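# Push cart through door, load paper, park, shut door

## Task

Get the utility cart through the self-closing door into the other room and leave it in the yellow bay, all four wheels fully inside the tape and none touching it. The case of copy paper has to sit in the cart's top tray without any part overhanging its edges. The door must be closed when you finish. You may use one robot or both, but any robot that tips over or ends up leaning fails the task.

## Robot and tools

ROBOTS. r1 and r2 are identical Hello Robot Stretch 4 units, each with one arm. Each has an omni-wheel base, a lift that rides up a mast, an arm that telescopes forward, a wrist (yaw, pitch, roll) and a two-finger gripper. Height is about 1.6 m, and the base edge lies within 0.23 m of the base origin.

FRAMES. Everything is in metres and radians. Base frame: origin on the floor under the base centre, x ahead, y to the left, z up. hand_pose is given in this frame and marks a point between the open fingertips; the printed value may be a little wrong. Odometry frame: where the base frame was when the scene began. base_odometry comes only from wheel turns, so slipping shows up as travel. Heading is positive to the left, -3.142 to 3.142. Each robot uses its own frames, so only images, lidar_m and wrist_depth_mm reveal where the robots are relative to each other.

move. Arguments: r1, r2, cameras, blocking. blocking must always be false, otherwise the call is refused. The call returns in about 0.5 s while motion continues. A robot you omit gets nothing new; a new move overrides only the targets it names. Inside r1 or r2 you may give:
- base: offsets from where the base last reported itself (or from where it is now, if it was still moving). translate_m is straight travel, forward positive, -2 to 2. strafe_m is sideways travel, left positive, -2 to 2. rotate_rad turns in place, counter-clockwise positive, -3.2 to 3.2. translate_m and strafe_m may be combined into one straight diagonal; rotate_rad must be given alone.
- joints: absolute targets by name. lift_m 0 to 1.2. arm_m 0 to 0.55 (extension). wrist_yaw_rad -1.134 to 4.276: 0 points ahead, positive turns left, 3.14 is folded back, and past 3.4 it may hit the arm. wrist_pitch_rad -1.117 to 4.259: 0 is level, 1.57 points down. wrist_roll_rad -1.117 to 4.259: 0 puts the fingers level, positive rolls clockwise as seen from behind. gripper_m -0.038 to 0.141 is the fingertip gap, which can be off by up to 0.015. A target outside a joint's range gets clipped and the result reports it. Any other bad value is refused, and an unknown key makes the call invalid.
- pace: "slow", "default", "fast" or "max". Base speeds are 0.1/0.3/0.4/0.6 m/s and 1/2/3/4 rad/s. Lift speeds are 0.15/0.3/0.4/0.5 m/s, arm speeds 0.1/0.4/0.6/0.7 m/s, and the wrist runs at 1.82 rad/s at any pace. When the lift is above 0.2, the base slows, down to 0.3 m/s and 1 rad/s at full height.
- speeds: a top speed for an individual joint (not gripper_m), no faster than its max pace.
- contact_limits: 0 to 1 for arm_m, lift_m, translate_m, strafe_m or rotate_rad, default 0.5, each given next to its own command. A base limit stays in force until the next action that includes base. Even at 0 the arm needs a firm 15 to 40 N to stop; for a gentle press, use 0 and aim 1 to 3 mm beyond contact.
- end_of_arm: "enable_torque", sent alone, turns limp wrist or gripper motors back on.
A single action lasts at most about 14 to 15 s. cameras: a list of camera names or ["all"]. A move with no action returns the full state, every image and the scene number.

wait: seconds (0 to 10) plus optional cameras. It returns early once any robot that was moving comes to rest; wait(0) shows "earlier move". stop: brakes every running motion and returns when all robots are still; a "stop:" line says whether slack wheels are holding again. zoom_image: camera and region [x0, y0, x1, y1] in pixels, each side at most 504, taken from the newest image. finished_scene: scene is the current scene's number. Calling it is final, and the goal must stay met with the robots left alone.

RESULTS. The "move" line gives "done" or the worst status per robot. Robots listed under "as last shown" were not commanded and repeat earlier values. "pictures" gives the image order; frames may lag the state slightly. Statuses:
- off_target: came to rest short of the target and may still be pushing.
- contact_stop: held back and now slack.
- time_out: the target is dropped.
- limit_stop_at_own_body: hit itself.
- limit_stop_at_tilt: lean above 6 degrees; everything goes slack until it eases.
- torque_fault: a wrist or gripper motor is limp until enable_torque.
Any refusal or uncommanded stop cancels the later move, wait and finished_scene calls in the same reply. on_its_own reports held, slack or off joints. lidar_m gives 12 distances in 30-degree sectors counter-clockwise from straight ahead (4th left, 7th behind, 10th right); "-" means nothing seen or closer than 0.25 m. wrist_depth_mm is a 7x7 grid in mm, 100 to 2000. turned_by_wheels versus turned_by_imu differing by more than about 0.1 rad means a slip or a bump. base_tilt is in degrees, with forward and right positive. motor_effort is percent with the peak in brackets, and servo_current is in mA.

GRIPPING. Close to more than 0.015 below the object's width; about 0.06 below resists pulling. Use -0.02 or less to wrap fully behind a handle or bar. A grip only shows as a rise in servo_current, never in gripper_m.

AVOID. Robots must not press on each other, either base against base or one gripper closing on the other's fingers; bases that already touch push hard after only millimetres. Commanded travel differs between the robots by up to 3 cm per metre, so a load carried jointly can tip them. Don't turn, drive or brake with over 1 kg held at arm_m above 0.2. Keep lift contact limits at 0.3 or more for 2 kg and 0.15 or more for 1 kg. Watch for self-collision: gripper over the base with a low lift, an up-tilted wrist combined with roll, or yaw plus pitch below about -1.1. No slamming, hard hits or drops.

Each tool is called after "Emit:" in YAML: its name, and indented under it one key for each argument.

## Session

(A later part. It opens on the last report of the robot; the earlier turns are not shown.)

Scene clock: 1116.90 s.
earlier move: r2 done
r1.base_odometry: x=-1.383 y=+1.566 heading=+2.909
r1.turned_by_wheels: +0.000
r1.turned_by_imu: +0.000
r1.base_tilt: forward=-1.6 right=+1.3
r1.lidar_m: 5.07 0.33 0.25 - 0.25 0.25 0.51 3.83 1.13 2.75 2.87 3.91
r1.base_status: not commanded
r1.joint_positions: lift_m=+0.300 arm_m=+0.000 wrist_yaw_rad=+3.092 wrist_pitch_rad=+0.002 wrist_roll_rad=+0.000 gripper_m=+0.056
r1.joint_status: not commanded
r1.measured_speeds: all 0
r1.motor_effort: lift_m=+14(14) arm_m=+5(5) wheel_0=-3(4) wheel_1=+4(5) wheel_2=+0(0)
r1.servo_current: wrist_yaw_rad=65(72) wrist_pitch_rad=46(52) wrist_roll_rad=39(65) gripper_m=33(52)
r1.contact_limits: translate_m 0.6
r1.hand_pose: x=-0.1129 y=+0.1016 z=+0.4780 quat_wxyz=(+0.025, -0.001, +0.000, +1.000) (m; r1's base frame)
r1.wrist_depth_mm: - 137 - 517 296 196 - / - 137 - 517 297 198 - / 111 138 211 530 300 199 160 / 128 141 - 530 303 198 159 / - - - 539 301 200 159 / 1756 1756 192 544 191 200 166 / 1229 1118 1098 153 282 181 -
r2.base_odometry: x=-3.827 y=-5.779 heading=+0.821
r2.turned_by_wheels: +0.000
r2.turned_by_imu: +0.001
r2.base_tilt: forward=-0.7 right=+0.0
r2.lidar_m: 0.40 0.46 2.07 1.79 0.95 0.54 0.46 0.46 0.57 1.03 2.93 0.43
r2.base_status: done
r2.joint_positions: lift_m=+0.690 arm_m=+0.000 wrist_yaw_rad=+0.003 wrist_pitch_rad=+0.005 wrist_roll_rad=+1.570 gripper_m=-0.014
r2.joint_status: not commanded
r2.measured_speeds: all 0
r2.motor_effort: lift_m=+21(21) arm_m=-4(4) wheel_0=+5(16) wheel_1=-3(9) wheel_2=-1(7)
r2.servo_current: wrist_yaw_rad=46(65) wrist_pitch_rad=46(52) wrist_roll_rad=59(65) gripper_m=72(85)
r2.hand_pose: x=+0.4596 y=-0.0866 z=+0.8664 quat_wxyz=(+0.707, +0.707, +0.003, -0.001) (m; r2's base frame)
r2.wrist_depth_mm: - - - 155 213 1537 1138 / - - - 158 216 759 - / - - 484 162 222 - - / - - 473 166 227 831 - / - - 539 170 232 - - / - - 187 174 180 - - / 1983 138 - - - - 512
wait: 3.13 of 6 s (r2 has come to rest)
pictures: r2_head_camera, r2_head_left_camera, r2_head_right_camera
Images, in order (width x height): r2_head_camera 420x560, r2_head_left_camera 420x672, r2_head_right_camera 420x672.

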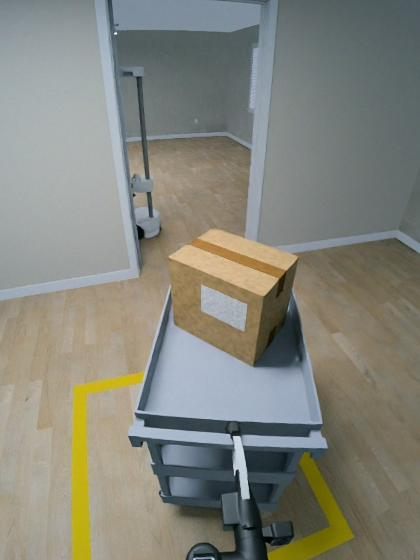

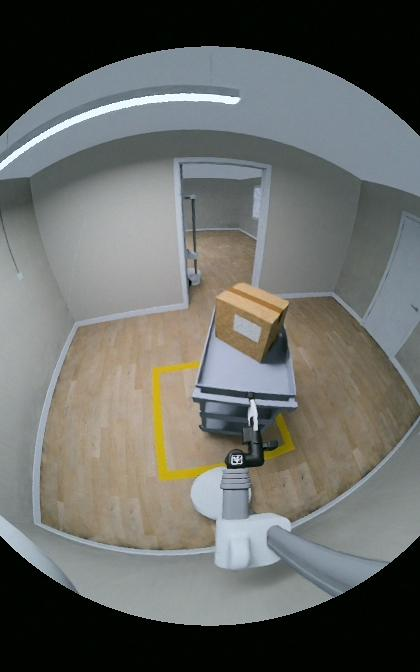

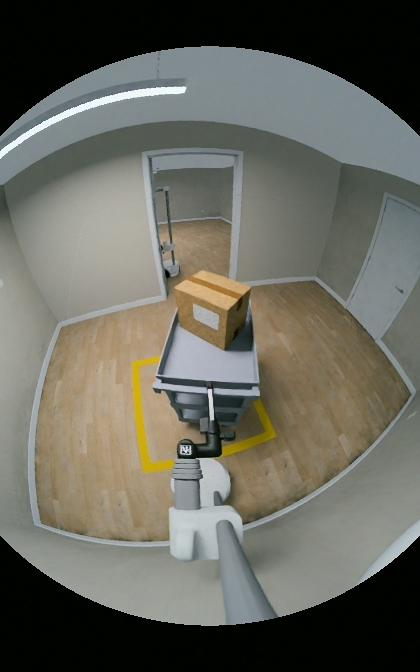

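Emit:
move:
  blocking: false
  r2: {"base":{"strafe_m":0.22},"pace":"slow"}

Emit:
wait:
  seconds: 6
  cameras: ["r2_head_camera"]

Emit:
move:
  blocking: false
  r2: {"base":{"strafe_m":0.12,"translate_m":-0.18},"pace":"slow"}

Emit:
wait:
  seconds: 6
  cameras: ["r2_head_camera","r2_head_left_camera","r2_head_right_camera"]

Scene clock: 1131.80 s.
move: r2 moving
r1: as last shown
r1.lidar_m: 5.09 0.34 0.25 - 0.25 0.25 0.49 3.82 1.13 2.75 2.86 3.95
r1.motor_effort: lift_m=+14(14) arm_m=+5(5) wheel_0=-3(3) wheel_1=+4(4) wheel_2=+0(0)
r1.servo_current: wrist_yaw_rad=39(65) wrist_pitch_rad=39(46) wrist_roll_rad=46(85) gripper_m=39(46)
r1.contact_limits: translate_m 0.6
r1.wrist_depth_mm: - 137 - 517 294 196 - / - 138 - 521 298 198 - / 111 138 211 530 300 198 159 / 128 141 - 530 300 199 159 / - - - 535 301 199 159 / 1808 1808 193 539 191 200 165 / 1229 1098 1098 153 281 181 -
r2.base_odometry: x=-3.837 y=-5.769 heading=+0.821
r2.turned_by_wheels: +0.000
r2.turned_by_imu: +0.000
r2.base_tilt: forward=-0.7 right=+0.0
r2.lidar_m: 0.42 0.46 2.02 1.79 0.93 0.57 0.47 0.47 0.54 1.01 2.97 0.43
r2.base_status: strafe_m moving
r2.joint_positions: lift_m=+0.690 arm_m=+0.000 wrist_yaw_rad=+0.003 wrist_pitch_rad=+0.005 wrist_roll_rad=+1.570 gripper_m=-0.014
r2.joint_status: not commanded
r2.measured_speeds: translate_m=+0.000 strafe_m=+0.054 rotate_rad=+0.000 lift_m=+0.000 arm_m=+0.000 wrist_yaw_rad=+0.000 wrist_pitch_rad=+0.000 wrist_roll_rad=+0.000
r2.motor_effort: lift_m=+21(21) arm_m=-3(4) wheel_0=-10(13) wheel_1=+7(8) wheel_2=+1(2)
r2.servo_current: wrist_yaw_rad=39(52) wrist_pitch_rad=46(52) wrist_roll_rad=39(52) gripper_m=72(78)
r2.hand_pose: x=+0.4596 y=-0.0866 z=+0.8664 quat_wxyz=(+0.707, +0.707, +0.003, -0.001) (m; r2's base frame)
r2.wrist_depth_mm: - - - 155 212 1537 1160 / - - - 158 216 750 - / - - 484 162 222 - - / - - 473 166 227 831 - / - - 539 171 233 - - / - - 186 174 182 - - / 1983 138 - - - - 512
pictures: none

Scene clock: 1134.67 s.
earlier move: r2 done
r1.base_odometry: x=-1.383 y=+1.566 heading=+2.909
r1.turned_by_wheels: +0.000
r1.turned_by_imu: +0.000
r1.base_tilt: forward=-1.6 right=+1.3
r1.lidar_m: 5.07 0.34 0.25 - 0.25 0.25 0.50 3.80 1.13 2.77 2.86 3.94
r1.base_status: not commanded
r1.joint_positions: lift_m=+0.300 arm_m=+0.000 wrist_yaw_rad=+3.092 wrist_pitch_rad=+0.002 wrist_roll_rad=+0.000 gripper_m=+0.056
r1.joint_status: not commanded
r1.measured_speeds: all 0
r1.motor_effort: lift_m=+14(14) arm_m=+5(5) wheel_0=-2(4) wheel_1=+4(4) wheel_2=+0(0)
r1.servo_current: wrist_yaw_rad=46(65) wrist_pitch_rad=46(52) wrist_roll_rad=46(85) gripper_m=39(52)
r1.contact_limits: translate_m 0.6
r1.hand_pose: x=-0.1129 y=+0.1016 z=+0.4780 quat_wxyz=(+0.025, -0.001, +0.000, +1.000) (m; r1's base frame)
r1.wrist_depth_mm: - 137 - 512 294 196 - / - 137 - 517 298 197 - / 111 138 210 525 300 198 159 / 128 141 - 530 301 199 159 / - - - 535 303 200 160 / 1708 1708 193 539 191 200 166 / 1255 1118 1098 153 283 181 -
r2.base_odometry: x=-3.987 y=-5.629 heading=+0.821
r2.turned_by_wheels: +0.000
r2.turned_by_imu: -0.001
r2.base_tilt: forward=-0.7 right=+0.1
r2.lidar_m: 0.42 0.55 1.83 1.57 1.04 0.61 0.51 0.51 0.63 1.13 3.19 0.37
r2.base_status: done
r2.joint_positions: lift_m=+0.690 arm_m=+0.000 wrist_yaw_rad=-0.003 wrist_pitch_rad=+0.005 wrist_roll_rad=+1.570 gripper_m=-0.014
r2.joint_status: not commanded
r2.measured_speeds: all 0
r2.motor_effort: lift_m=+21(21) arm_m=-4(4) wheel_0=-5(13) wheel_1=+2(9) wheel_2=+0(2)
r2.servo_current: wrist_yaw_rad=39(59) wrist_pitch_rad=46(52) wrist_roll_rad=52(59) gripper_m=72(78)
r2.hand_pose: x=+0.4591 y=-0.0882 z=+0.8664 quat_wxyz=(+0.707, +0.707, +0.001, -0.003) (m; r2's base frame)
r2.wrist_depth_mm: - - 488 121 175 - - / - 433 421 128 187 - - / - 466 449 138 199 - - / - - 549 148 213 - - / - - - 157 229 - - / - - 186 170 180 1618 504 / - - - - - - 466
wait: 2.87 of 6 s (r2 has come to rest)
pictures: r2_head_camera
Images, in order (width x height): r2_head_camera 420x560.

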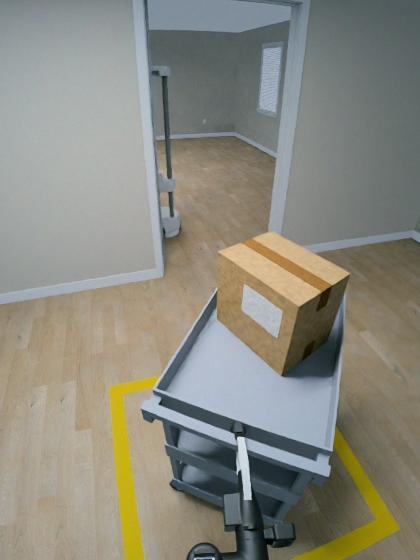

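Scene clock: 1135.17 s.
move: r2 moving
r1: as last shown
r1.lidar_m: 5.08 0.35 0.25 - 0.25 0.25 0.49 3.83 1.15 2.76 2.87 3.95
r1.motor_effort: lift_m=+14(14) arm_m=+5(5) wheel_0=-3(3) wheel_1=+4(4) wheel_2=+0(0)
r1.servo_current: wrist_yaw_rad=39(65) wrist_pitch_rad=39(46) wrist_roll_rad=65(72) gripper_m=39(46)
r1.contact_limits: translate_m 0.6
r1.wrist_depth_mm: - 137 - 512 296 196 - / - 138 - 521 297 198 - / 111 138 211 521 298 198 159 / 128 141 - 525 301 199 159 / - - - 530 303 200 160 / 1708 1756 194 539 191 200 165 / 1229 1118 1098 153 281 180 -
r2.base_odometry: x=-4.001 y=-5.632 heading=+0.821
r2.turned_by_wheels: +0.000
r2.turned_by_imu: +0.000
r2.base_tilt: forward=-0.7 right=+0.1
r2.lidar_m: 0.44 0.54 1.81 1.57 1.03 0.59 0.51 0.48 0.62 1.08 3.18 0.40
r2.base_status: translate_m moving; strafe_m moving
r2.joint_positions: lift_m=+0.690 arm_m=+0.000 wrist_yaw_rad=-0.003 wrist_pitch_rad=+0.005 wrist_roll_rad=+1.570 gripper_m=-0.014
r2.joint_status: not commanded
r2.measured_speeds: translate_m=-0.046 strafe_m=+0.030 rotate_rad=+0.001 lift_m=+0.000 arm_m=+0.000 wrist_yaw_rad=+0.000 wrist_pitch_rad=+0.000 wrist_roll_rad=+0.000
r2.motor_effort: lift_m=+21(21) arm_m=-4(4) wheel_0=-12(12) wheel_1=+3(3) wheel_2=+9(11)
r2.servo_current: wrist_yaw_rad=39(52) wrist_pitch_rad=46(52) wrist_roll_rad=52(59) gripper_m=72(72)
r2.hand_pose: x=+0.4591 y=-0.0882 z=+0.8664 quat_wxyz=(+0.707, +0.707, +0.001, -0.003) (m; r2's base frame)
r2.wrist_depth_mm: - - 484 121 175 - - / - 433 421 127 186 - - / - 462 452 136 198 - - / - - 549 147 213 - - / - - - 157 229 - - / - - 186 170 180 1576 500 / - - - - - - 466
pictures: none

Scene clock: 1138.00 s.
earlier move: r2 done
r1.base_odometry: x=-1.383 y=+1.566 heading=+2.909
r1.turned_by_wheels: +0.000
r1.turned_by_imu: +0.000
r1.base_tilt: forward=-1.6 right=+1.3
r1.lidar_m: 5.06 0.35 0.25 - 0.25 0.25 0.48 3.84 1.13 2.77 2.85 3.93
r1.base_status: not commanded
r1.joint_positions: lift_m=+0.300 arm_m=+0.000 wrist_yaw_rad=+3.092 wrist_pitch_rad=+0.002 wrist_roll_rad=+0.000 gripper_m=+0.056
r1.joint_status: not commanded
r1.measured_speeds: all 0
r1.motor_effort: lift_m=+14(14) arm_m=+5(5) wheel_0=-3(3) wheel_1=+4(4) wheel_2=+0(0)
r1.servo_current: wrist_yaw_rad=52(72) wrist_pitch_rad=39(52) wrist_roll_rad=33(72) gripper_m=46(46)
r1.contact_limits: translate_m 0.6
r1.hand_pose: x=-0.1129 y=+0.1016 z=+0.4780 quat_wxyz=(+0.025, -0.001, +0.000, +1.000) (m; r1's base frame)
r1.wrist_depth_mm: - 137 - 512 296 196 - / - 137 - 521 298 197 - / 111 138 211 525 301 198 159 / 128 142 - 530 301 199 159 / - - - 535 301 199 160 / 1756 1756 194 539 191 199 166 / 1255 1118 1118 153 283 181 -
r2.base_odometry: x=-4.198 y=-5.679 heading=+0.821
r2.turned_by_wheels: +0.000
r2.turned_by_imu: +0.000
r2.base_tilt: forward=-0.7 right=+0.1
r2.lidar_m: 0.43 0.52 1.63 1.44 0.76 0.46 0.36 0.36 0.45 0.81 3.31 0.38
r2.base_status: done
r2.joint_positions: lift_m=+0.690 arm_m=+0.000 wrist_yaw_rad=-0.003 wrist_pitch_rad=+0.005 wrist_roll_rad=+1.570 gripper_m=-0.014
r2.joint_status: not commanded
r2.measured_speeds: all 0
r2.motor_effort: lift_m=+21(21) arm_m=-4(4) wheel_0=-5(13) wheel_1=+3(7) wheel_2=+4(12)
r2.servo_current: wrist_yaw_rad=39(59) wrist_pitch_rad=46(52) wrist_roll_rad=39(65) gripper_m=72(78)
r2.hand_pose: x=+0.4591 y=-0.0882 z=+0.8664 quat_wxyz=(+0.707, +0.707, +0.001, -0.003) (m; r2's base frame)
r2.wrist_depth_mm: - - 496 122 176 - - / - 439 427 129 187 - - / - 466 449 139 199 - - / - - 544 148 216 - - / - - - 157 229 - - / - - - 170 180 1576 508 / - - - - - 1863 466
wait: 2.83 of 6 s (r2 has come to rest)
pictures: r2_head_camera, r2_head_left_camera, r2_head_right_camera
Images, in order (width x height): r2_head_camera 420x560, r2_head_left_camera 420x672, r2_head_right_camera 420x672.

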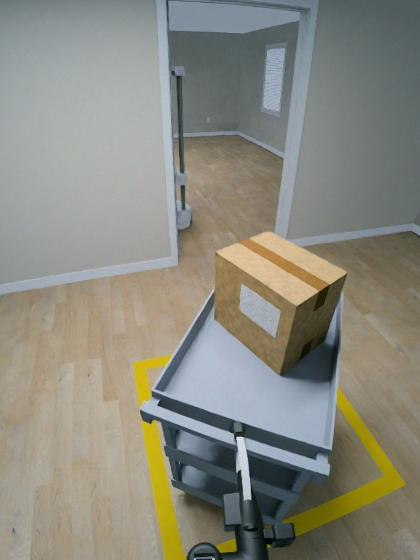

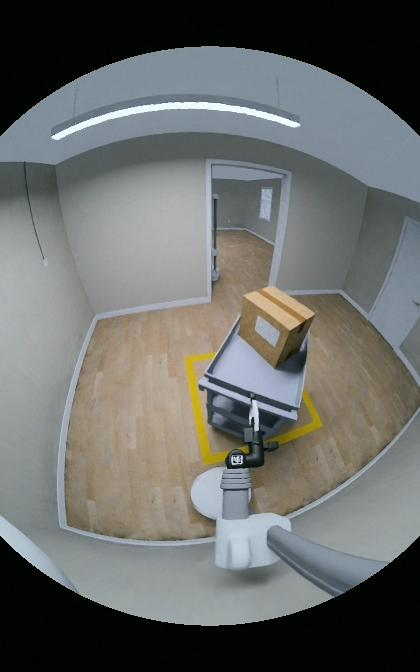

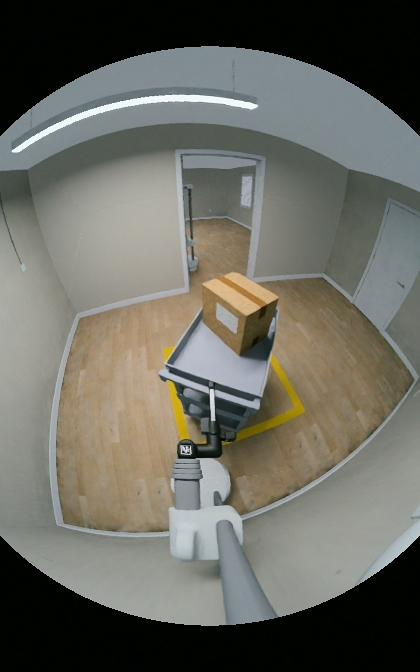

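Emit:
move:
  blocking: false
  r2: {"base":{"strafe_m":-0.31,"translate_m":0.03},"pace":"slow"}

Emit:
wait:
  seconds: 6

Emit:
move:
  blocking: false
  r2: {"base":{"rotate_rad":0.25},"pace":"slow"}

Emit:
wait:
  seconds: 6
  cameras: ["r2_head_camera","r2_head_left_camera","r2_head_right_camera"]

Scene clock: 1147.23 s.
move: r2 moving
r1: as last shown
r1.lidar_m: 5.08 0.36 0.25 - 0.25 0.25 0.48 3.85 1.15 2.75 2.87 3.93
r1.motor_effort: lift_m=+14(14) arm_m=+4(5) wheel_0=-3(3) wheel_1=+4(4) wheel_2=+0(0)
r1.servo_current: wrist_yaw_rad=52(59) wrist_pitch_rad=46(52) wrist_roll_rad=39(59) gripper_m=46(46)
r1.contact_limits: translate_m 0.6
r1.wrist_depth_mm: - 137 - 517 294 196 - / - 138 - 521 298 196 - / 111 138 211 521 301 198 159 / 128 142 - 530 301 199 159 / - - - 535 301 199 160 / 1808 1808 194 535 190 200 166 / 1281 1098 1078 153 282 181 -
r2.base_odometry: x=-4.187 y=-5.687 heading=+0.821
r2.turned_by_wheels: +0.000
r2.turned_by_imu: +0.000
r2.base_tilt: forward=-0.7 right=+0.1
r2.lidar_m: 0.41 0.53 1.66 1.45 0.77 0.43 0.36 0.36 0.45 0.82 3.33 0.39
r2.base_status: translate_m moving; strafe_m moving
r2.joint_positions: lift_m=+0.690 arm_m=+0.000 wrist_yaw_rad=-0.001 wrist_pitch_rad=+0.005 wrist_roll_rad=+1.570 gripper_m=-0.014
r2.joint_status: not commanded
r2.measured_speeds: translate_m=+0.005 strafe_m=-0.052 rotate_rad=+0.000 lift_m=+0.000 arm_m=+0.000 wrist_yaw_rad=+0.019 wrist_pitch_rad=+0.000 wrist_roll_rad=+0.000
r2.motor_effort: lift_m=+21(21) arm_m=-4(4) wheel_0=+10(10) wheel_1=-7(8) wheel_2=-6(8)
r2.servo_current: wrist_yaw_rad=52(52) wrist_pitch_rad=52(52) wrist_roll_rad=52(59) gripper_m=72(78)
r2.hand_pose: x=+0.4593 y=-0.0876 z=+0.8664 quat_wxyz=(+0.707, +0.707, +0.002, -0.002) (m; r2's base frame)
r2.wrist_depth_mm: - - 484 120 174 - - / - 433 427 126 185 - - / - 462 449 137 198 - - / - - 549 146 213 - - / - - - 156 228 - - / - - 187 171 179 1576 504 / - - - - - 1863 466
pictures: none

Scene clock: 1151.03 s.
earlier move: r2 done
r1.base_odometry: x=-1.383 y=+1.566 heading=+2.909
r1.turned_by_wheels: +0.000
r1.turned_by_imu: +0.000
r1.base_tilt: forward=-1.6 right=+1.3
r1.lidar_m: 5.08 0.36 0.25 - 0.25 0.25 0.51 3.82 1.13 2.75 2.87 3.94
r1.base_status: not commanded
r1.joint_positions: lift_m=+0.300 arm_m=+0.000 wrist_yaw_rad=+3.092 wrist_pitch_rad=+0.002 wrist_roll_rad=+0.000 gripper_m=+0.056
r1.joint_status: not commanded
r1.measured_speeds: all 0
r1.motor_effort: lift_m=+14(14) arm_m=+4(5) wheel_0=-3(3) wheel_1=+4(4) wheel_2=+0(0)
r1.servo_current: wrist_yaw_rad=59(72) wrist_pitch_rad=39(52) wrist_roll_rad=52(72) gripper_m=46(52)
r1.contact_limits: translate_m 0.6
r1.hand_pose: x=-0.1129 y=+0.1016 z=+0.4780 quat_wxyz=(+0.025, -0.001, +0.000, +1.000) (m; r1's base frame)
r1.wrist_depth_mm: - 137 - 517 296 196 - / - 138 - 517 297 197 - / 111 138 211 525 301 199 159 / 128 141 - 530 300 200 159 / - - - 539 301 198 159 / 1708 1756 193 544 191 200 165 / 1229 1118 1078 153 282 181 -
r2.base_odometry: x=-3.951 y=-5.868 heading=+0.821
r2.turned_by_wheels: +0.000
r2.turned_by_imu: +0.001
r2.base_tilt: forward=-0.7 right=+0.1
r2.lidar_m: 0.39 0.41 2.00 1.73 0.68 0.38 0.33 0.32 0.41 0.71 3.04 0.42
r2.base_status: done
r2.joint_positions: lift_m=+0.690 arm_m=+0.000 wrist_yaw_rad=+0.002 wrist_pitch_rad=+0.005 wrist_roll_rad=+1.570 gripper_m=-0.014
r2.joint_status: not commanded
r2.measured_speeds: all 0
r2.motor_effort: lift_m=+21(21) arm_m=-3(4) wheel_0=+7(14) wheel_1=-3(8) wheel_2=-7(10)
r2.servo_current: wrist_yaw_rad=33(59) wrist_pitch_rad=46(52) wrist_roll_rad=46(65) gripper_m=85(85)
r2.hand_pose: x=+0.4595 y=-0.0868 z=+0.8664 quat_wxyz=(+0.707, +0.707, +0.003, -0.001) (m; r2's base frame)
r2.wrist_depth_mm: - - - 167 226 1661 1138 / - - - 169 228 1576 - / - - 530 170 229 831 - / - 480 462 171 232 831 - / - - 512 173 233 842 - / - - 554 175 180 - - / - - - - 238 - -
wait: 3.80 of 6 s (r2 has come to rest)
pictures: none

Scene clock: 1151.53 s.
move: r2 moving
r1: as last shown
r1.lidar_m: 5.08 0.34 0.25 - 0.25 0.25 0.49 3.82 1.13 2.77 2.87 3.97
r1.motor_effort: lift_m=+14(14) arm_m=+5(5) wheel_0=-3(3) wheel_1=+4(4) wheel_2=+0(0)
r1.servo_current: wrist_yaw_rad=46(59) wrist_pitch_rad=33(46) wrist_roll_rad=59(59) gripper_m=39(46)
r1.contact_limits: translate_m 0.6
r1.wrist_depth_mm: - 137 - 521 296 196 - / - 138 - 521 296 196 - / 111 138 211 521 300 199 159 / 128 141 - 530 300 200 159 / - - - 539 301 200 160 / 1756 1756 193 539 191 199 166 / 1281 1098 1118 153 283 181 -
r2.base_odometry: x=-3.951 y=-5.868 heading=+0.945
r2.turned_by_wheels: +0.124
r2.turned_by_imu: +0.120
r2.base_tilt: forward=-0.7 right=+0.1
r2.lidar_m: 0.40 0.46 1.88 1.71 0.55 0.37 0.33 0.34 0.43 0.96 3.07 0.42
r2.base_status: rotate_rad moving
r2.joint_positions: lift_m=+0.690 arm_m=+0.000 wrist_yaw_rad=-0.008 wrist_pitch_rad=+0.005 wrist_roll_rad=+1.570 gripper_m=-0.014
r2.joint_status: not commanded
r2.measured_speeds: translate_m=+0.002 strafe_m=+0.000 rotate_rad=+0.487 lift_m=+0.000 arm_m=+0.000 wrist_yaw_rad=+0.000 wrist_pitch_rad=+0.000 wrist_roll_rad=+0.000
r2.motor_effort: lift_m=+21(21) arm_m=-4(4) wheel_0=-7(11) wheel_1=-8(8) wheel_2=-13(17)
r2.servo_current: wrist_yaw_rad=59(59) wrist_pitch_rad=46(46) wrist_roll_rad=52(59) gripper_m=72(85)
r2.hand_pose: x=+0.4586 y=-0.0897 z=+0.8664 quat_wxyz=(+0.707, +0.707, -0.001, -0.005) (m; r2's base frame)
r2.wrist_depth_mm: - - - 153 209 1499 - / - - 574 156 215 - - / - - 459 161 220 - - / - - 477 164 226 831 - / - - 549 170 232 - - / - - 185 174 180 - - / - - - - - 1756 488
pictures: none

Scene clock: 1152.33 s.
earlier move: r2 done
r1.base_odometry: x=-1.383 y=+1.566 heading=+2.909
r1.turned_by_wheels: +0.000
r1.turned_by_imu: +0.000
r1.base_tilt: forward=-1.6 right=+1.2
r1.lidar_m: 5.08 0.35 0.25 - 0.25 0.25 0.50 3.83 1.15 2.76 2.88 3.94
r1.base_status: not commanded
r1.joint_positions: lift_m=+0.300 arm_m=+0.000 wrist_yaw_rad=+3.092 wrist_pitch_rad=+0.002 wrist_roll_rad=+0.000 gripper_m=+0.056
r1.joint_status: not commanded
r1.measured_speeds: all 0
r1.motor_effort: lift_m=+14(14) arm_m=+5(5) wheel_0=-3(3) wheel_1=+4(4) wheel_2=+0(0)
r1.servo_current: wrist_yaw_rad=52(59) wrist_pitch_rad=46(46) wrist_roll_rad=46(72) gripper_m=39(52)
r1.contact_limits: translate_m 0.6
r1.hand_pose: x=-0.1129 y=+0.1016 z=+0.4780 quat_wxyz=(+0.025, -0.001, +0.000, +1.000) (m; r1's base frame)
r1.wrist_depth_mm: - 137 - 517 294 196 - / - 137 - 521 300 197 - / 111 137 211 530 300 198 159 / 128 141 - 535 301 200 159 / - - - 535 300 200 159 / 1808 1756 193 535 191 200 166 / 1281 1118 1118 154 283 181 -
r2.base_odometry: x=-3.951 y=-5.868 heading=+1.069
r2.turned_by_wheels: +0.124
r2.turned_by_imu: +0.121
r2.base_tilt: forward=-0.7 right=+0.0
r2.lidar_m: 0.42 0.52 1.80 1.34 0.49 0.34 0.33 0.34 0.48 1.39 3.14 0.39
r2.base_status: done
r2.joint_positions: lift_m=+0.690 arm_m=+0.000 wrist_yaw_rad=-0.005 wrist_pitch_rad=+0.005 wrist_roll_rad=+1.570 gripper_m=-0.014
r2.joint_status: not commanded
r2.measured_speeds: all 0
r2.motor_effort: lift_m=+21(21) arm_m=-4(4) wheel_0=-6(11) wheel_1=-4(8) wheel_2=-7(17)
r2.servo_current: wrist_yaw_rad=46(65) wrist_pitch_rad=52(52) wrist_roll_rad=46(59) gripper_m=72(85)
r2.hand_pose: x=+0.4588 y=-0.0890 z=+0.8664 quat_wxyz=(+0.707, +0.707, +0.000, -0.004) (m; r2's base frame)
r2.wrist_depth_mm: - - 488 123 178 - - / - 433 418 130 187 - - / - 469 452 139 202 - - / - - 549 149 214 - - / - - - 158 229 - - / - - 185 173 180 1618 512 / - - - - - 1808 1182
wait: 0.80 of 6 s (r2 has come to rest)
pictures: r2_head_camera, r2_head_left_camera, r2_head_right_camera
Images, in order (width x height): r2_head_camera 420x560, r2_head_left_camera 420x672, r2_head_right_camera 420x672.

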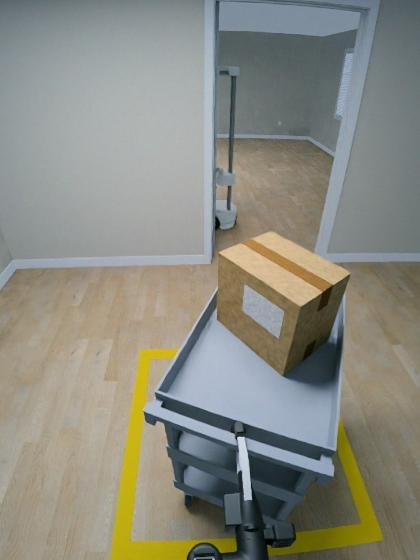

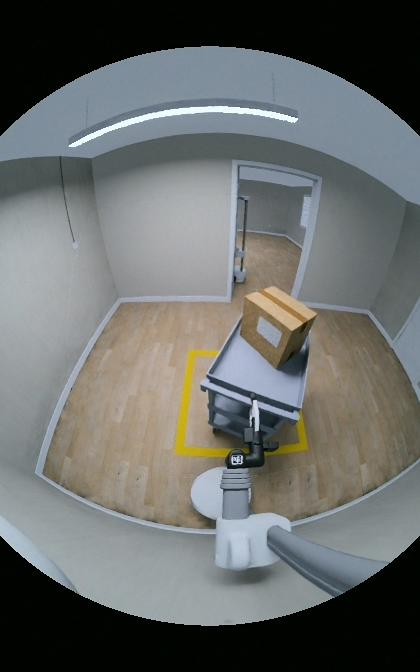

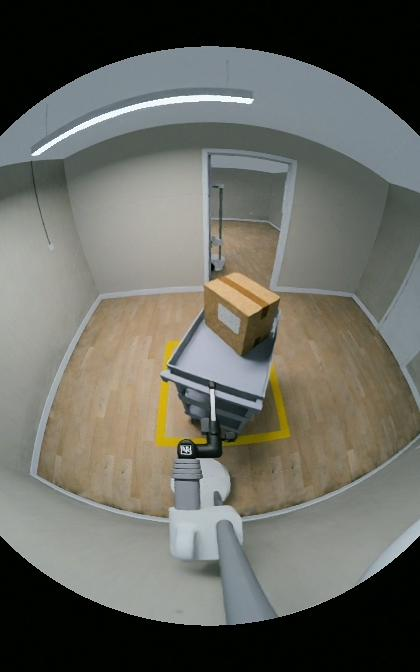

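Emit:
move:
  blocking: false
  r2: {"base":{"strafe_m":-0.11,"translate_m":0.06},"pace":"slow"}

Emit:
wait:
  seconds: 6
  cameras: ["r2_head_camera","r2_head_left_camera","r2_head_right_camera"]

Scene clock: 1158.70 s.
move: r2 moving
r1: as last shown
r1.lidar_m: 5.09 0.34 0.25 - 0.25 0.25 0.50 3.82 1.14 2.76 2.88 3.94
r1.motor_effort: lift_m=+14(14) arm_m=+4(5) wheel_0=-3(3) wheel_1=+4(4) wheel_2=+0(0)
r1.servo_current: wrist_yaw_rad=52(59) wrist_pitch_rad=39(46) wrist_roll_rad=39(65) gripper_m=39(46)
r1.contact_limits: translate_m 0.6
r1.wrist_depth_mm: - 137 - 517 294 197 - / - 137 - 521 298 197 - / 111 138 211 521 300 197 159 / 128 141 - 525 301 198 159 / - - - 535 303 199 159 / 1756 1808 193 539 191 200 166 / 1281 1118 1098 154 282 181 -
r2.base_odometry: x=-3.939 y=-5.868 heading=+1.069
r2.turned_by_wheels: -0.001
r2.turned_by_imu: +0.000
r2.base_tilt: forward=-0.7 right=+0.0
r2.lidar_m: 0.44 0.50 1.82 1.35 0.48 0.33 0.33 0.34 0.50 1.36 3.13 0.39
r2.base_status: translate_m moving; strafe_m moving
r2.joint_positions: lift_m=+0.690 arm_m=+0.000 wrist_yaw_rad=-0.003 wrist_pitch_rad=+0.005 wrist_roll_rad=+1.570 gripper_m=-0.014
r2.joint_status: not commanded
r2.measured_speeds: translate_m=+0.023 strafe_m=-0.043 rotate_rad=-0.001 lift_m=+0.000 arm_m=+0.000 wrist_yaw_rad=+0.006 wrist_pitch_rad=+0.000 wrist_roll_rad=+0.000
r2.motor_effort: lift_m=+21(21) arm_m=-4(4) wheel_0=+8(13) wheel_1=-7(8) wheel_2=-11(12)
r2.servo_current: wrist_yaw_rad=39(59) wrist_pitch_rad=39(46) wrist_roll_rad=52(59) gripper_m=65(78)
r2.hand_pose: x=+0.4591 y=-0.0883 z=+0.8664 quat_wxyz=(+0.707, +0.707, +0.001, -0.003) (m; r2's base frame)
r2.wrist_depth_mm: - - 477 120 174 - - / - 427 413 126 185 - - / - 469 452 137 198 - - / - - 554 146 213 - - / - - - 155 228 - - / - - 186 171 178 1576 512 / - - - - - 1863 1205
pictures: none

Scene clock: 1160.73 s.
earlier move: r2 done
r1.base_odometry: x=-1.383 y=+1.566 heading=+2.909
r1.turned_by_wheels: +0.000
r1.turned_by_imu: +0.000
r1.base_tilt: forward=-1.6 right=+1.2
r1.lidar_m: 5.07 0.32 0.25 - 0.25 0.25 0.51 3.82 1.15 2.75 2.88 3.95
r1.base_status: not commanded
r1.joint_positions: lift_m=+0.300 arm_m=+0.000 wrist_yaw_rad=+3.092 wrist_pitch_rad=+0.002 wrist_roll_rad=+0.000 gripper_m=+0.056
r1.joint_status: not commanded
r1.measured_speeds: all 0
r1.motor_effort: lift_m=+14(14) arm_m=+5(5) wheel_0=-3(4) wheel_1=+4(4) wheel_2=+0(0)
r1.servo_current: wrist_yaw_rad=59(72) wrist_pitch_rad=46(46) wrist_roll_rad=52(72) gripper_m=46(46)
r1.contact_limits: translate_m 0.6
r1.hand_pose: x=-0.1129 y=+0.1016 z=+0.4780 quat_wxyz=(+0.025, -0.001, +0.000, +1.000) (m; r1's base frame)
r1.wrist_depth_mm: - 137 - 517 294 196 - / - 137 - 521 298 197 - / 111 138 211 525 298 198 159 / 128 142 - 530 303 199 159 / - - - 530 303 200 159 / 1756 1756 194 530 191 200 166 / 1255 1098 1118 153 282 181 -
r2.base_odometry: x=-3.826 y=-5.869 heading=+1.069
r2.turned_by_wheels: +0.000
r2.turned_by_imu: +0.001
r2.base_tilt: forward=-0.7 right=+0.1
r2.lidar_m: 0.43 0.50 1.90 1.58 0.57 0.41 0.38 0.41 0.58 1.59 3.00 0.38
r2.base_status: done
r2.joint_positions: lift_m=+0.690 arm_m=+0.000 wrist_yaw_rad=+0.002 wrist_pitch_rad=+0.005 wrist_roll_rad=+1.570 gripper_m=-0.014
r2.joint_status: not commanded
r2.measured_speeds: all 0
r2.motor_effort: lift_m=+21(21) arm_m=-4(4) wheel_0=+6(17) wheel_1=-4(8) wheel_2=-5(12)
r2.servo_current: wrist_yaw_rad=52(59) wrist_pitch_rad=46(52) wrist_roll_rad=39(59) gripper_m=72(78)
r2.hand_pose: x=+0.4595 y=-0.0869 z=+0.8664 quat_wxyz=(+0.707, +0.707, +0.002, -0.001) (m; r2's base frame)
r2.wrist_depth_mm: - - 469 118 172 - - / - 421 410 125 183 - - / - 484 455 135 195 - - / - - 564 145 211 - - / - - - 154 228 - - / - - 187 170 179 1618 512 / - - - - - 1863 1182
wait: 2.03 of 6 s (r2 has come to rest)
pictures: r2_head_camera, r2_head_left_camera, r2_head_right_camera
Images, in order (width x height): r2_head_camera 420x560, r2_head_left_camera 420x672, r2_head_right_camera 420x672.

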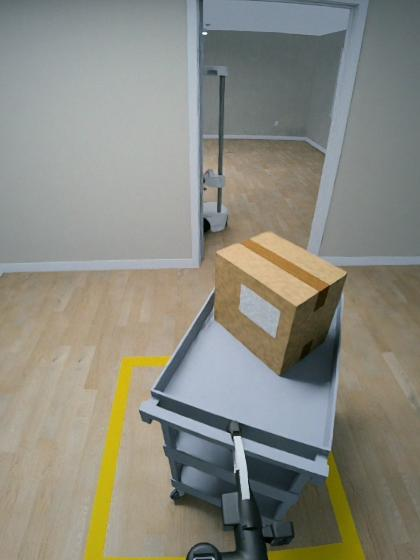

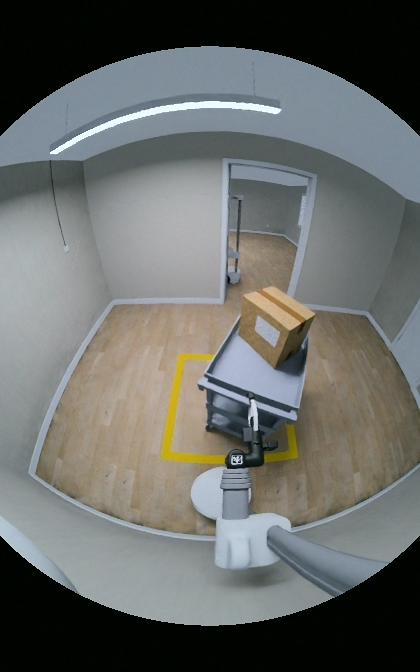

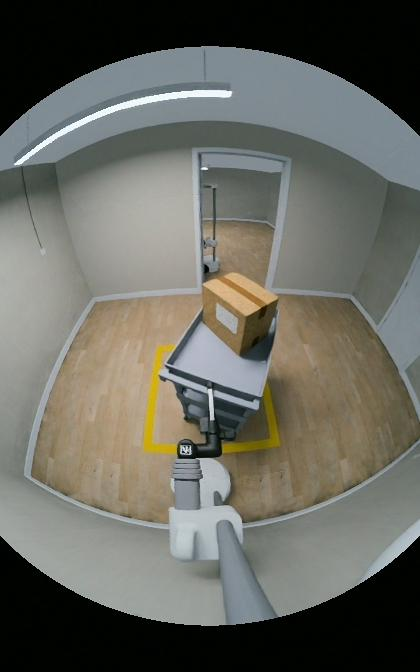

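Emit:
move:
  blocking: false
  r2: {"base":{"strafe_m":0.25,"translate_m":0.1},"pace":"slow"}

Emit:
wait:
  seconds: 6
  cameras: ["r2_head_camera"]

Emit:
move:
  blocking: false
  r2: {"base":{"strafe_m":0.17,"translate_m":-0.18},"pace":"slow"}

Emit:
wait:
  seconds: 6
  cameras: ["r2_head_camera","r2_head_right_camera"]

Scene clock: 1177.63 s.
move: r2 moving
r1: as last shown
r1.lidar_m: 5.09 0.35 0.25 - 0.25 0.25 0.50 3.83 1.14 2.76 2.86 3.97
r1.motor_effort: lift_m=+14(14) arm_m=+5(5) wheel_0=-3(3) wheel_1=+4(4) wheel_2=+0(0)
r1.servo_current: wrist_yaw_rad=46(72) wrist_pitch_rad=26(52) wrist_roll_rad=59(59) gripper_m=39(46)
r1.contact_limits: translate_m 0.6
r1.wrist_depth_mm: - 137 - 521 294 196 - / - 137 - 521 297 197 - / 111 137 211 530 300 198 159 / 128 141 - 530 301 199 159 / - - - 535 304 199 160 / 1756 1756 193 535 190 200 166 / 1229 1078 1098 153 283 181 -
r2.base_odometry: x=-3.833 y=-5.859 heading=+1.068
r2.turned_by_wheels: -0.001
r2.turned_by_imu: +0.000
r2.base_tilt: forward=-0.7 right=+0.1
r2.lidar_m: 0.43 0.51 1.88 1.61 0.60 0.41 0.38 0.41 0.57 1.62 3.01 0.38
r2.base_status: translate_m moving; strafe_m moving
r2.joint_positions: lift_m=+0.690 arm_m=+0.000 wrist_yaw_rad=+0.000 wrist_pitch_rad=+0.005 wrist_roll_rad=+1.570 gripper_m=-0.014
r2.joint_status: not commanded
r2.measured_speeds: translate_m=+0.019 strafe_m=+0.044 rotate_rad=-0.002 lift_m=+0.000 arm_m=+0.000 wrist_yaw_rad=-0.018 wrist_pitch_rad=+0.000 wrist_roll_rad=+0.000
r2.motor_effort: lift_m=+21(21) arm_m=-4(4) wheel_0=-5(7) wheel_1=+8(9) wheel_2=-9(9)
r2.servo_current: wrist_yaw_rad=46(59) wrist_pitch_rad=39(52) wrist_roll_rad=52(59) gripper_m=65(72)
r2.hand_pose: x=+0.4593 y=-0.0876 z=+0.8664 quat_wxyz=(+0.707, +0.707, +0.002, -0.002) (m; r2's base frame)
r2.wrist_depth_mm: - - 480 121 174 - - / - 433 418 127 186 - - / - 466 455 137 198 - - / - - 554 146 212 - - / - - - 156 227 - - / - - 185 171 180 1576 512 / - - - - - 1863 1182
pictures: none

Scene clock: 1181.10 s.
earlier move: r2 done
r1.base_odometry: x=-1.383 y=+1.566 heading=+2.909
r1.turned_by_wheels: +0.000
r1.turned_by_imu: +0.000
r1.base_tilt: forward=-1.6 right=+1.2
r1.lidar_m: 5.08 0.34 0.25 - 0.25 0.25 0.51 3.83 1.13 2.75 2.86 3.96
r1.base_status: not commanded
r1.joint_positions: lift_m=+0.300 arm_m=+0.000 wrist_yaw_rad=+3.092 wrist_pitch_rad=+0.002 wrist_roll_rad=+0.000 gripper_m=+0.056
r1.joint_status: not commanded
r1.measured_speeds: all 0
r1.motor_effort: lift_m=+14(14) arm_m=+5(5) wheel_0=-3(3) wheel_1=+4(4) wheel_2=+0(0)
r1.servo_current: wrist_yaw_rad=39(72) wrist_pitch_rad=46(52) wrist_roll_rad=52(72) gripper_m=39(46)
r1.contact_limits: translate_m 0.6
r1.hand_pose: x=-0.1129 y=+0.1016 z=+0.4780 quat_wxyz=(+0.025, -0.001, +0.000, +1.000) (m; r1's base frame)
r1.wrist_depth_mm: - 137 - 517 296 196 - / - 137 - 521 297 198 - / 111 138 211 525 301 198 159 / 128 142 - 525 300 199 159 / - - - 535 303 199 160 / 1808 1756 193 535 190 200 165 / 1255 1098 1078 154 283 180 -
r2.base_odometry: x=-3.996 y=-5.661 heading=+1.068
r2.turned_by_wheels: +0.000
r2.turned_by_imu: -0.001
r2.base_tilt: forward=-0.7 right=+0.1
r2.lidar_m: 0.44 2.26 1.65 1.58 0.68 0.52 0.48 0.54 0.71 1.98 3.23 0.32
r2.base_status: done
r2.joint_positions: lift_m=+0.690 arm_m=+0.000 wrist_yaw_rad=-0.004 wrist_pitch_rad=+0.005 wrist_roll_rad=+1.570 gripper_m=-0.014
r2.joint_status: not commanded
r2.measured_speeds: all 0
r2.motor_effort: lift_m=+21(21) arm_m=-4(4) wheel_0=-8(12) wheel_1=+4(9) wheel_2=-7(11)
r2.servo_current: wrist_yaw_rad=59(65) wrist_pitch_rad=46(52) wrist_roll_rad=46(59) gripper_m=72(78)
r2.hand_pose: x=+0.4590 y=-0.0885 z=+0.8664 quat_wxyz=(+0.707, +0.707, +0.001, -0.003) (m; r2's base frame)
r2.wrist_depth_mm: - 362 353 - - - - / - 484 459 - - - - / - - - - 167 - - / - - - - 183 549 - / - - - 119 225 1576 492 / - - 186 147 176 1576 452 / - - - - 382 1708 1078
wait: 3.47 of 6 s (r2 has come to rest)
pictures: r2_head_camera
Images, in order (width x height): r2_head_camera 420x560.

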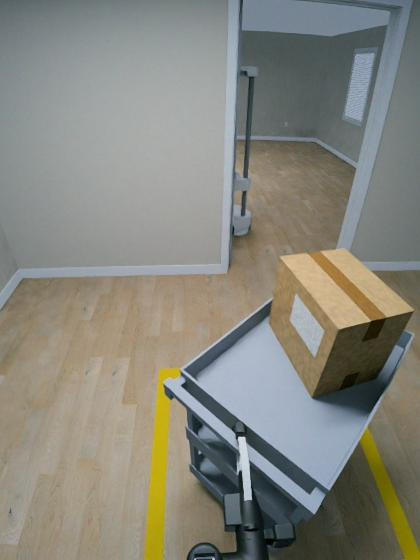

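Scene clock: 1181.60 s.
move: r2 moving
r1: as last shown
r1.base_tilt: forward=-1.6 right=+1.3
r1.lidar_m: 5.08 0.36 0.25 - 0.25 0.25 0.52 3.84 1.15 2.76 2.85 3.93
r1.servo_current: wrist_yaw_rad=39(59) wrist_pitch_rad=46(46) wrist_roll_rad=59(65) gripper_m=46(46)
r1.contact_limits: translate_m 0.6
r1.wrist_depth_mm: - 137 - 512 294 196 - / - 137 - 525 297 196 - / 111 138 211 525 300 198 158 / 128 141 - 525 301 200 159 / - - - 535 301 200 159 / 1708 1756 193 539 191 200 166 / 1229 1138 1138 153 281 180 -
r2.base_odometry: x=-4.009 y=-5.664 heading=+1.068
r2.turned_by_wheels: +0.000
r2.turned_by_imu: +0.000
r2.base_tilt: forward=-0.7 right=+0.1
r2.lidar_m: 0.44 2.29 1.67 1.58 0.72 0.50 0.47 0.49 0.68 1.91 3.29 0.32
r2.base_status: translate_m moving; strafe_m moving
r2.joint_positions: lift_m=+0.690 arm_m=+0.000 wrist_yaw_rad=-0.004 wrist_pitch_rad=+0.005 wrist_roll_rad=+1.570 gripper_m=-0.014
r2.joint_status: not commanded
r2.measured_speeds: translate_m=-0.038 strafe_m=+0.034 rotate_rad=-0.004 lift_m=+0.000 arm_m=+0.000 wrist_yaw_rad=+0.000 wrist_pitch_rad=+0.000 wrist_roll_rad=+0.000
r2.motor_effort: lift_m=+21(21) arm_m=-4(4) wheel_0=-10(15) wheel_1=+3(5) wheel_2=+10(10)
r2.servo_current: wrist_yaw_rad=46(59) wrist_pitch_rad=39(52) wrist_roll_rad=46(59) gripper_m=72(78)
r2.hand_pose: x=+0.4590 y=-0.0885 z=+0.8664 quat_wxyz=(+0.707, +0.707, +0.001, -0.003) (m; r2's base frame)
r2.wrist_depth_mm: - 359 351 - - - - / - 484 455 - - - - / - - - - 167 - - / - - - - 183 569 - / - - - 118 225 1576 492 / - - 186 147 176 1618 455 / - - - - 384 1756 1060
pictures: none

Scene clock: 1184.80 s.
earlier move: r2 done
r1.base_odometry: x=-1.383 y=+1.566 heading=+2.909
r1.turned_by_wheels: +0.000
r1.turned_by_imu: +0.000
r1.base_tilt: forward=-1.6 right=+1.3
r1.lidar_m: 5.09 0.33 0.25 - 0.25 0.25 0.50 3.84 1.16 2.76 2.89 3.93
r1.base_status: not commanded
r1.joint_positions: lift_m=+0.300 arm_m=+0.000 wrist_yaw_rad=+3.092 wrist_pitch_rad=+0.002 wrist_roll_rad=+0.000 gripper_m=+0.056
r1.joint_status: not commanded
r1.measured_speeds: all 0
r1.motor_effort: lift_m=+14(14) arm_m=+5(5) wheel_0=-3(3) wheel_1=+4(5) wheel_2=+0(0)
r1.servo_current: wrist_yaw_rad=39(65) wrist_pitch_rad=46(52) wrist_roll_rad=39(72) gripper_m=39(52)
r1.contact_limits: translate_m 0.6
r1.hand_pose: x=-0.1129 y=+0.1016 z=+0.4780 quat_wxyz=(+0.025, -0.001, +0.000, +1.000) (m; r1's base frame)
r1.wrist_depth_mm: - 137 - 517 294 196 - / - 137 - 525 297 196 - / 111 138 211 525 300 198 160 / 128 142 - 535 301 200 159 / - - - 539 301 200 159 / 1708 1756 193 535 191 199 166 / 1255 1098 1098 153 282 181 -
r2.base_odometry: x=-4.232 y=-5.737 heading=+1.068
r2.turned_by_wheels: +0.000
r2.turned_by_imu: +0.000
r2.base_tilt: forward=-0.6 right=+0.1
r2.lidar_m: 0.46 2.03 1.49 1.30 0.43 0.32 0.31 0.32 0.48 1.28 3.45 0.34
r2.base_status: done
r2.joint_positions: lift_m=+0.690 arm_m=+0.000 wrist_yaw_rad=-0.004 wrist_pitch_rad=+0.005 wrist_roll_rad=+1.570 gripper_m=-0.014
r2.joint_status: not commanded
r2.measured_speeds: all 0
r2.motor_effort: lift_m=+21(21) arm_m=-4(4) wheel_0=-5(16) wheel_1=+3(6) wheel_2=+5(10)
r2.servo_current: wrist_yaw_rad=46(65) wrist_pitch_rad=46(52) wrist_roll_rad=52(59) gripper_m=72(78)
r2.hand_pose: x=+0.4590 y=-0.0885 z=+0.8664 quat_wxyz=(+0.707, +0.707, +0.001, -0.003) (m; r2's base frame)
r2.wrist_depth_mm: - 355 347 - - - - / - 469 449 - - - - / - - 615 - 167 - - / - - - - 182 544 - / - - - 118 223 1576 496 / - - 185 145 177 1576 462 / - - - - - - 1060
wait: 3.20 of 6 s (r2 has come to rest)
pictures: r2_head_camera, r2_head_right_camera
Images, in order (width x height): r2_head_camera 420x560, r2_head_right_camera 420x672.

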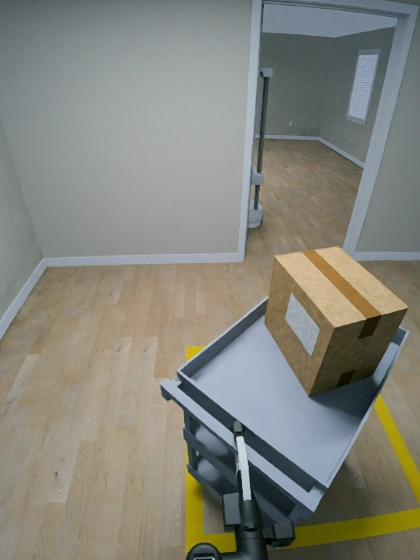

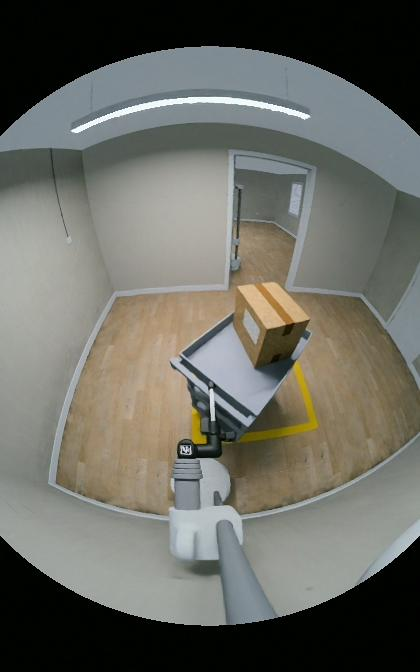

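Emit:
move:
  blocking: false
  r2: {"base":{"strafe_m":-0.28},"pace":"slow","contact_limits":{"strafe_m":0.7}}

Emit:
wait:
  seconds: 6
  cameras: ["r2_head_camera","r2_head_right_camera"]

Scene clock: 1211.77 s.
move: r2 moving
r1: as last shown
r1.lidar_m: 5.08 0.35 0.25 - 0.25 0.25 0.52 3.85 1.14 2.76 2.83 3.94
r1.motor_effort: lift_m=+14(14) arm_m=+4(5) wheel_0=-3(3) wheel_1=+4(4) wheel_2=+0(0)
r1.servo_current: wrist_yaw_rad=65(65) wrist_pitch_rad=46(46) wrist_roll_rad=33(59) gripper_m=33(46)
r1.contact_limits: translate_m 0.6
r1.wrist_depth_mm: - 137 - 517 296 196 - / - 137 - 525 297 197 - / 111 138 211 525 300 199 159 / 128 141 - 525 300 199 158 / - - - 535 304 199 159 / 1756 1756 193 535 190 200 166 / 1229 1118 1118 153 282 181 -
r2.base_odometry: x=-4.220 y=-5.743 heading=+1.069
r2.turned_by_wheels: +0.000
r2.turned_by_imu: +0.001
r2.base_tilt: forward=-0.7 right=+0.1
r2.lidar_m: 0.46 2.06 1.51 1.28 0.45 0.32 0.29 0.34 0.45 1.28 3.44 0.32
r2.base_status: strafe_m moving
r2.joint_positions: lift_m=+0.690 arm_m=+0.000 wrist_yaw_rad=+0.000 wrist_pitch_rad=+0.005 wrist_roll_rad=+1.570 gripper_m=-0.014
r2.joint_status: not commanded
r2.measured_speeds: translate_m=+0.000 strafe_m=-0.055 rotate_rad=-0.003 lift_m=+0.000 arm_m=+0.000 wrist_yaw_rad=+0.012 wrist_pitch_rad=+0.000 wrist_roll_rad=+0.000
r2.motor_effort: lift_m=+21(21) arm_m=-4(4) wheel_0=+12(13) wheel_1=-8(9) wheel_2=+1(3)
r2.servo_current: wrist_yaw_rad=46(59) wrist_pitch_rad=46(46) wrist_roll_rad=52(52) gripper_m=72(78)
r2.contact_limits: strafe_m 0.7
r2.hand_pose: x=+0.4593 y=-0.0874 z=+0.8664 quat_wxyz=(+0.707, +0.707, +0.002, -0.002) (m; r2's base frame)
r2.wrist_depth_mm: - 357 347 - - - - / - 473 452 - - - - / - - - - 165 - - / - - - - 186 549 - / - - - 120 221 1576 496 / - - 186 150 176 1618 459 / - - - - - 1708 1060
pictures: none

Scene clock: 1215.23 s.
earlier move: r2 done
r1.base_odometry: x=-1.383 y=+1.566 heading=+2.909
r1.turned_by_wheels: +0.000
r1.turned_by_imu: +0.000
r1.base_tilt: forward=-1.6 right=+1.3
r1.lidar_m: 5.09 0.35 0.25 - 0.25 0.25 0.49 3.81 1.13 2.75 2.87 3.95
r1.base_status: not commanded
r1.joint_positions: lift_m=+0.300 arm_m=+0.000 wrist_yaw_rad=+3.092 wrist_pitch_rad=+0.002 wrist_roll_rad=+0.000 gripper_m=+0.056
r1.joint_status: not commanded
r1.measured_speeds: all 0
r1.motor_effort: lift_m=+14(14) arm_m=+5(5) wheel_0=-3(4) wheel_1=+4(5) wheel_2=+0(0)
r1.servo_current: wrist_yaw_rad=52(65) wrist_pitch_rad=46(52) wrist_roll_rad=46(65) gripper_m=46(46)
r1.contact_limits: translate_m 0.6
r1.hand_pose: x=-0.1129 y=+0.1016 z=+0.4780 quat_wxyz=(+0.025, -0.001, +0.000, +1.000) (m; r1's base frame)
r1.wrist_depth_mm: - 137 - 517 296 196 - / - 138 - 525 296 197 - / 111 138 211 525 300 198 159 / 128 141 - 530 300 199 159 / - - - 535 303 200 159 / 1756 1756 193 544 191 200 166 / 1281 1078 1098 153 282 181 -
r2.base_odometry: x=-3.987 y=-5.871 heading=+1.069
r2.turned_by_wheels: +0.000
r2.turned_by_imu: +0.001
r2.base_tilt: forward=-0.6 right=+0.1
r2.lidar_m: 0.42 2.44 1.78 1.26 0.47 0.32 0.31 0.31 0.46 1.30 3.16 0.37
r2.base_status: done
r2.joint_positions: lift_m=+0.690 arm_m=+0.000 wrist_yaw_rad=+0.003 wrist_pitch_rad=+0.005 wrist_roll_rad=+1.570 gripper_m=-0.014
r2.joint_status: not commanded
r2.measured_speeds: all 0
r2.motor_effort: lift_m=+21(21) arm_m=-4(4) wheel_0=+6(15) wheel_1=-2(9) wheel_2=+0(3)
r2.servo_current: wrist_yaw_rad=46(65) wrist_pitch_rad=46(52) wrist_roll_rad=46(59) gripper_m=72(78)
r2.contact_limits: strafe_m 0.7
r2.hand_pose: x=+0.4595 y=-0.0867 z=+0.8664 quat_wxyz=(+0.707, +0.707, +0.003, -0.001) (m; r2's base frame)
r2.wrist_depth_mm: - 430 430 107 164 - - / - 399 399 119 176 - - / - 512 469 126 190 - - / - - 591 139 208 - - / - - - 152 227 1863 - / - - - 168 179 1618 492 / - - - - - 1808 1182
wait: 3.47 of 6 s (r2 has come to rest)
pictures: r2_head_camera, r2_head_right_camera
Images, in order (width x height): r2_head_camera 420x560, r2_head_right_camera 420x672.

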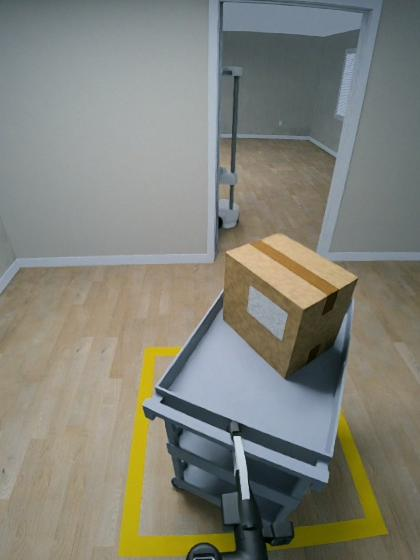

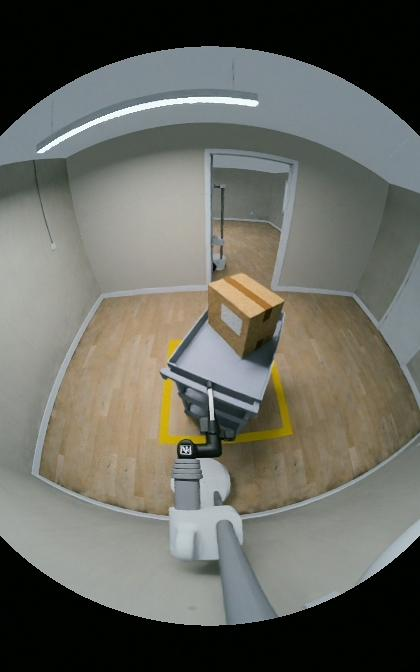

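Emit:
move:
  blocking: false
  r2: {"base":{"strafe_m":-0.13,"translate_m":0.02},"pace":"slow","contact_limits":{"strafe_m":0.7}}

Emit:
wait:
  seconds: 6
  cameras: ["r2_head_camera","r2_head_right_camera","r2_head_left_camera"]

Scene clock: 1223.50 s.
move: r2 moving
r1: as last shown
r1.lidar_m: 5.07 0.34 0.25 - 0.25 0.25 0.46 3.81 1.14 2.77 2.88 3.93
r1.motor_effort: lift_m=+14(14) arm_m=+5(5) wheel_0=-3(3) wheel_1=+4(4) wheel_2=+0(0)
r1.servo_current: wrist_yaw_rad=39(59) wrist_pitch_rad=46(52) wrist_roll_rad=33(65) gripper_m=46(46)
r1.contact_limits: translate_m 0.6
r1.wrist_depth_mm: - 137 - 512 296 196 - / - 137 - 521 298 197 - / 111 138 211 525 298 199 158 / 128 142 - 525 300 199 159 / - - - 535 303 199 159 / 1756 1756 194 539 191 199 166 / 1255 1138 1118 153 282 181 -
r2.base_odometry: x=-3.974 y=-5.876 heading=+1.068
r2.turned_by_wheels: +0.000
r2.turned_by_imu: +0.000
r2.base_tilt: forward=-0.7 right=+0.1
r2.lidar_m: 0.44 0.53 1.78 1.29 0.46 0.32 0.30 0.33 0.45 1.30 3.14 0.36
r2.base_status: translate_m moving; strafe_m moving
r2.joint_positions: lift_m=+0.690 arm_m=+0.000 wrist_yaw_rad=+0.003 wrist_pitch_rad=+0.005 wrist_roll_rad=+1.570 gripper_m=-0.014
r2.joint_status: not commanded
r2.measured_speeds: translate_m=+0.008 strafe_m=-0.051 rotate_rad=+0.002 lift_m=+0.000 arm_m=+0.000 wrist_yaw_rad=+0.000 wrist_pitch_rad=+0.000 wrist_roll_rad=+0.000
r2.motor_effort: lift_m=+21(21) arm_m=-4(4) wheel_0=+9(13) wheel_1=-7(7) wheel_2=-6(8)
r2.servo_current: wrist_yaw_rad=59(59) wrist_pitch_rad=33(52) wrist_roll_rad=46(52) gripper_m=72(78)
r2.contact_limits: strafe_m 0.7
r2.hand_pose: x=+0.4595 y=-0.0867 z=+0.8664 quat_wxyz=(+0.707, +0.707, +0.003, -0.001) (m; r2's base frame)
r2.wrist_depth_mm: - 449 442 110 166 - - / - 402 399 121 178 - - / - 504 466 128 191 - - / - - 580 140 208 - - / - - - 153 226 1808 - / - - - 169 179 1576 496 / - - - - - 1808 1205
pictures: none

Scene clock: 1225.53 s.
earlier move: r2 done
r1.base_odometry: x=-1.383 y=+1.566 heading=+2.909
r1.turned_by_wheels: +0.000
r1.turned_by_imu: +0.000
r1.base_tilt: forward=-1.6 right=+1.3
r1.lidar_m: 5.07 0.35 0.25 - 0.25 0.25 0.49 3.82 1.13 2.76 2.89 3.93
r1.base_status: not commanded
r1.joint_positions: lift_m=+0.300 arm_m=+0.000 wrist_yaw_rad=+3.092 wrist_pitch_rad=+0.002 wrist_roll_rad=+0.000 gripper_m=+0.056
r1.joint_status: not commanded
r1.measured_speeds: all 0
r1.motor_effort: lift_m=+14(14) arm_m=+5(5) wheel_0=-3(3) wheel_1=+4(4) wheel_2=+0(0)
r1.servo_current: wrist_yaw_rad=46(65) wrist_pitch_rad=46(52) wrist_roll_rad=46(65) gripper_m=39(52)
r1.contact_limits: translate_m 0.6
r1.hand_pose: x=-0.1129 y=+0.1016 z=+0.4780 quat_wxyz=(+0.025, -0.001, +0.000, +1.000) (m; r1's base frame)
r1.wrist_depth_mm: - 137 - 521 294 196 - / - 137 - 517 298 198 - / 111 138 211 525 298 198 159 / 128 141 - 535 300 199 159 / - - - 535 303 200 159 / 1756 1756 193 535 191 199 166 / 1255 1118 1118 153 282 181 -
r2.base_odometry: x=-3.863 y=-5.916 heading=+1.068
r2.turned_by_wheels: +0.000
r2.turned_by_imu: +0.000
r2.base_tilt: forward=-0.7 right=+0.1
r2.lidar_m: 0.42 0.48 1.91 1.34 0.47 0.35 0.31 0.33 0.49 1.34 3.00 0.40
r2.base_status: done
r2.joint_positions: lift_m=+0.690 arm_m=+0.000 wrist_yaw_rad=+0.003 wrist_pitch_rad=+0.005 wrist_roll_rad=+1.570 gripper_m=-0.014
r2.joint_status: not commanded
r2.measured_speeds: all 0
r2.motor_effort: lift_m=+21(21) arm_m=-4(4) wheel_0=+6(13) wheel_1=-4(7) wheel_2=-6(9)
r2.servo_current: wrist_yaw_rad=33(59) wrist_pitch_rad=46(52) wrist_roll_rad=46(59) gripper_m=72(78)
r2.contact_limits: strafe_m 0.7
r2.hand_pose: x=+0.4595 y=-0.0867 z=+0.8664 quat_wxyz=(+0.707, +0.707, +0.003, -0.001) (m; r2's base frame)
r2.wrist_depth_mm: - - - 139 193 - - / - - 473 144 202 - - / - 449 436 150 210 - - / - - 512 157 220 - - / - - 615 166 231 - - / - - - 172 179 1756 535 / - - - - - 1808 484
wait: 2.03 of 6 s (r2 has come to rest)
pictures: r2_head_camera, r2_head_left_camera, r2_head_right_camera
Images, in order (width x height): r2_head_camera 420x560, r2_head_left_camera 420x672, r2_head_right_camera 420x672.

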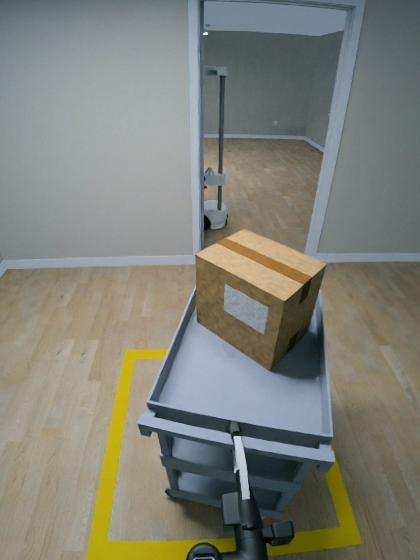

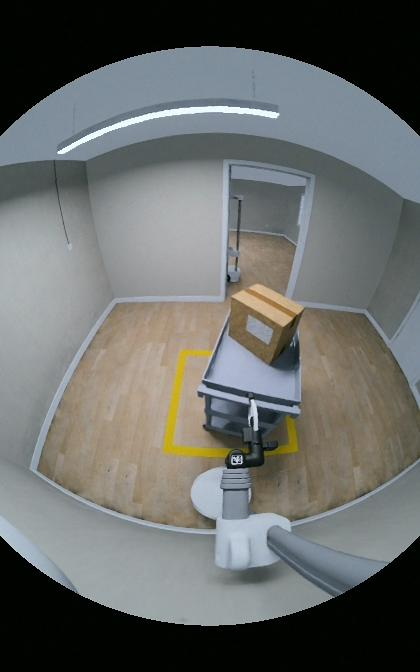

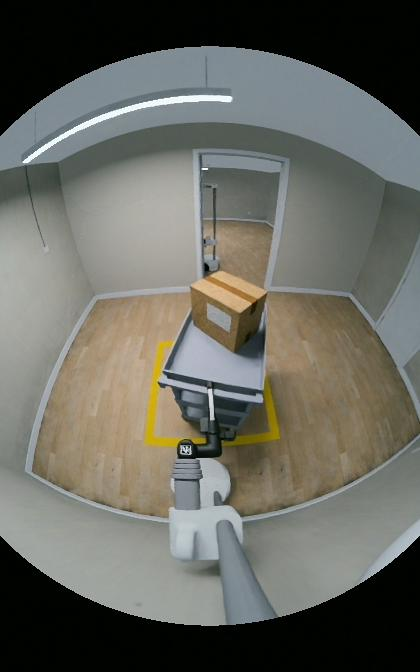

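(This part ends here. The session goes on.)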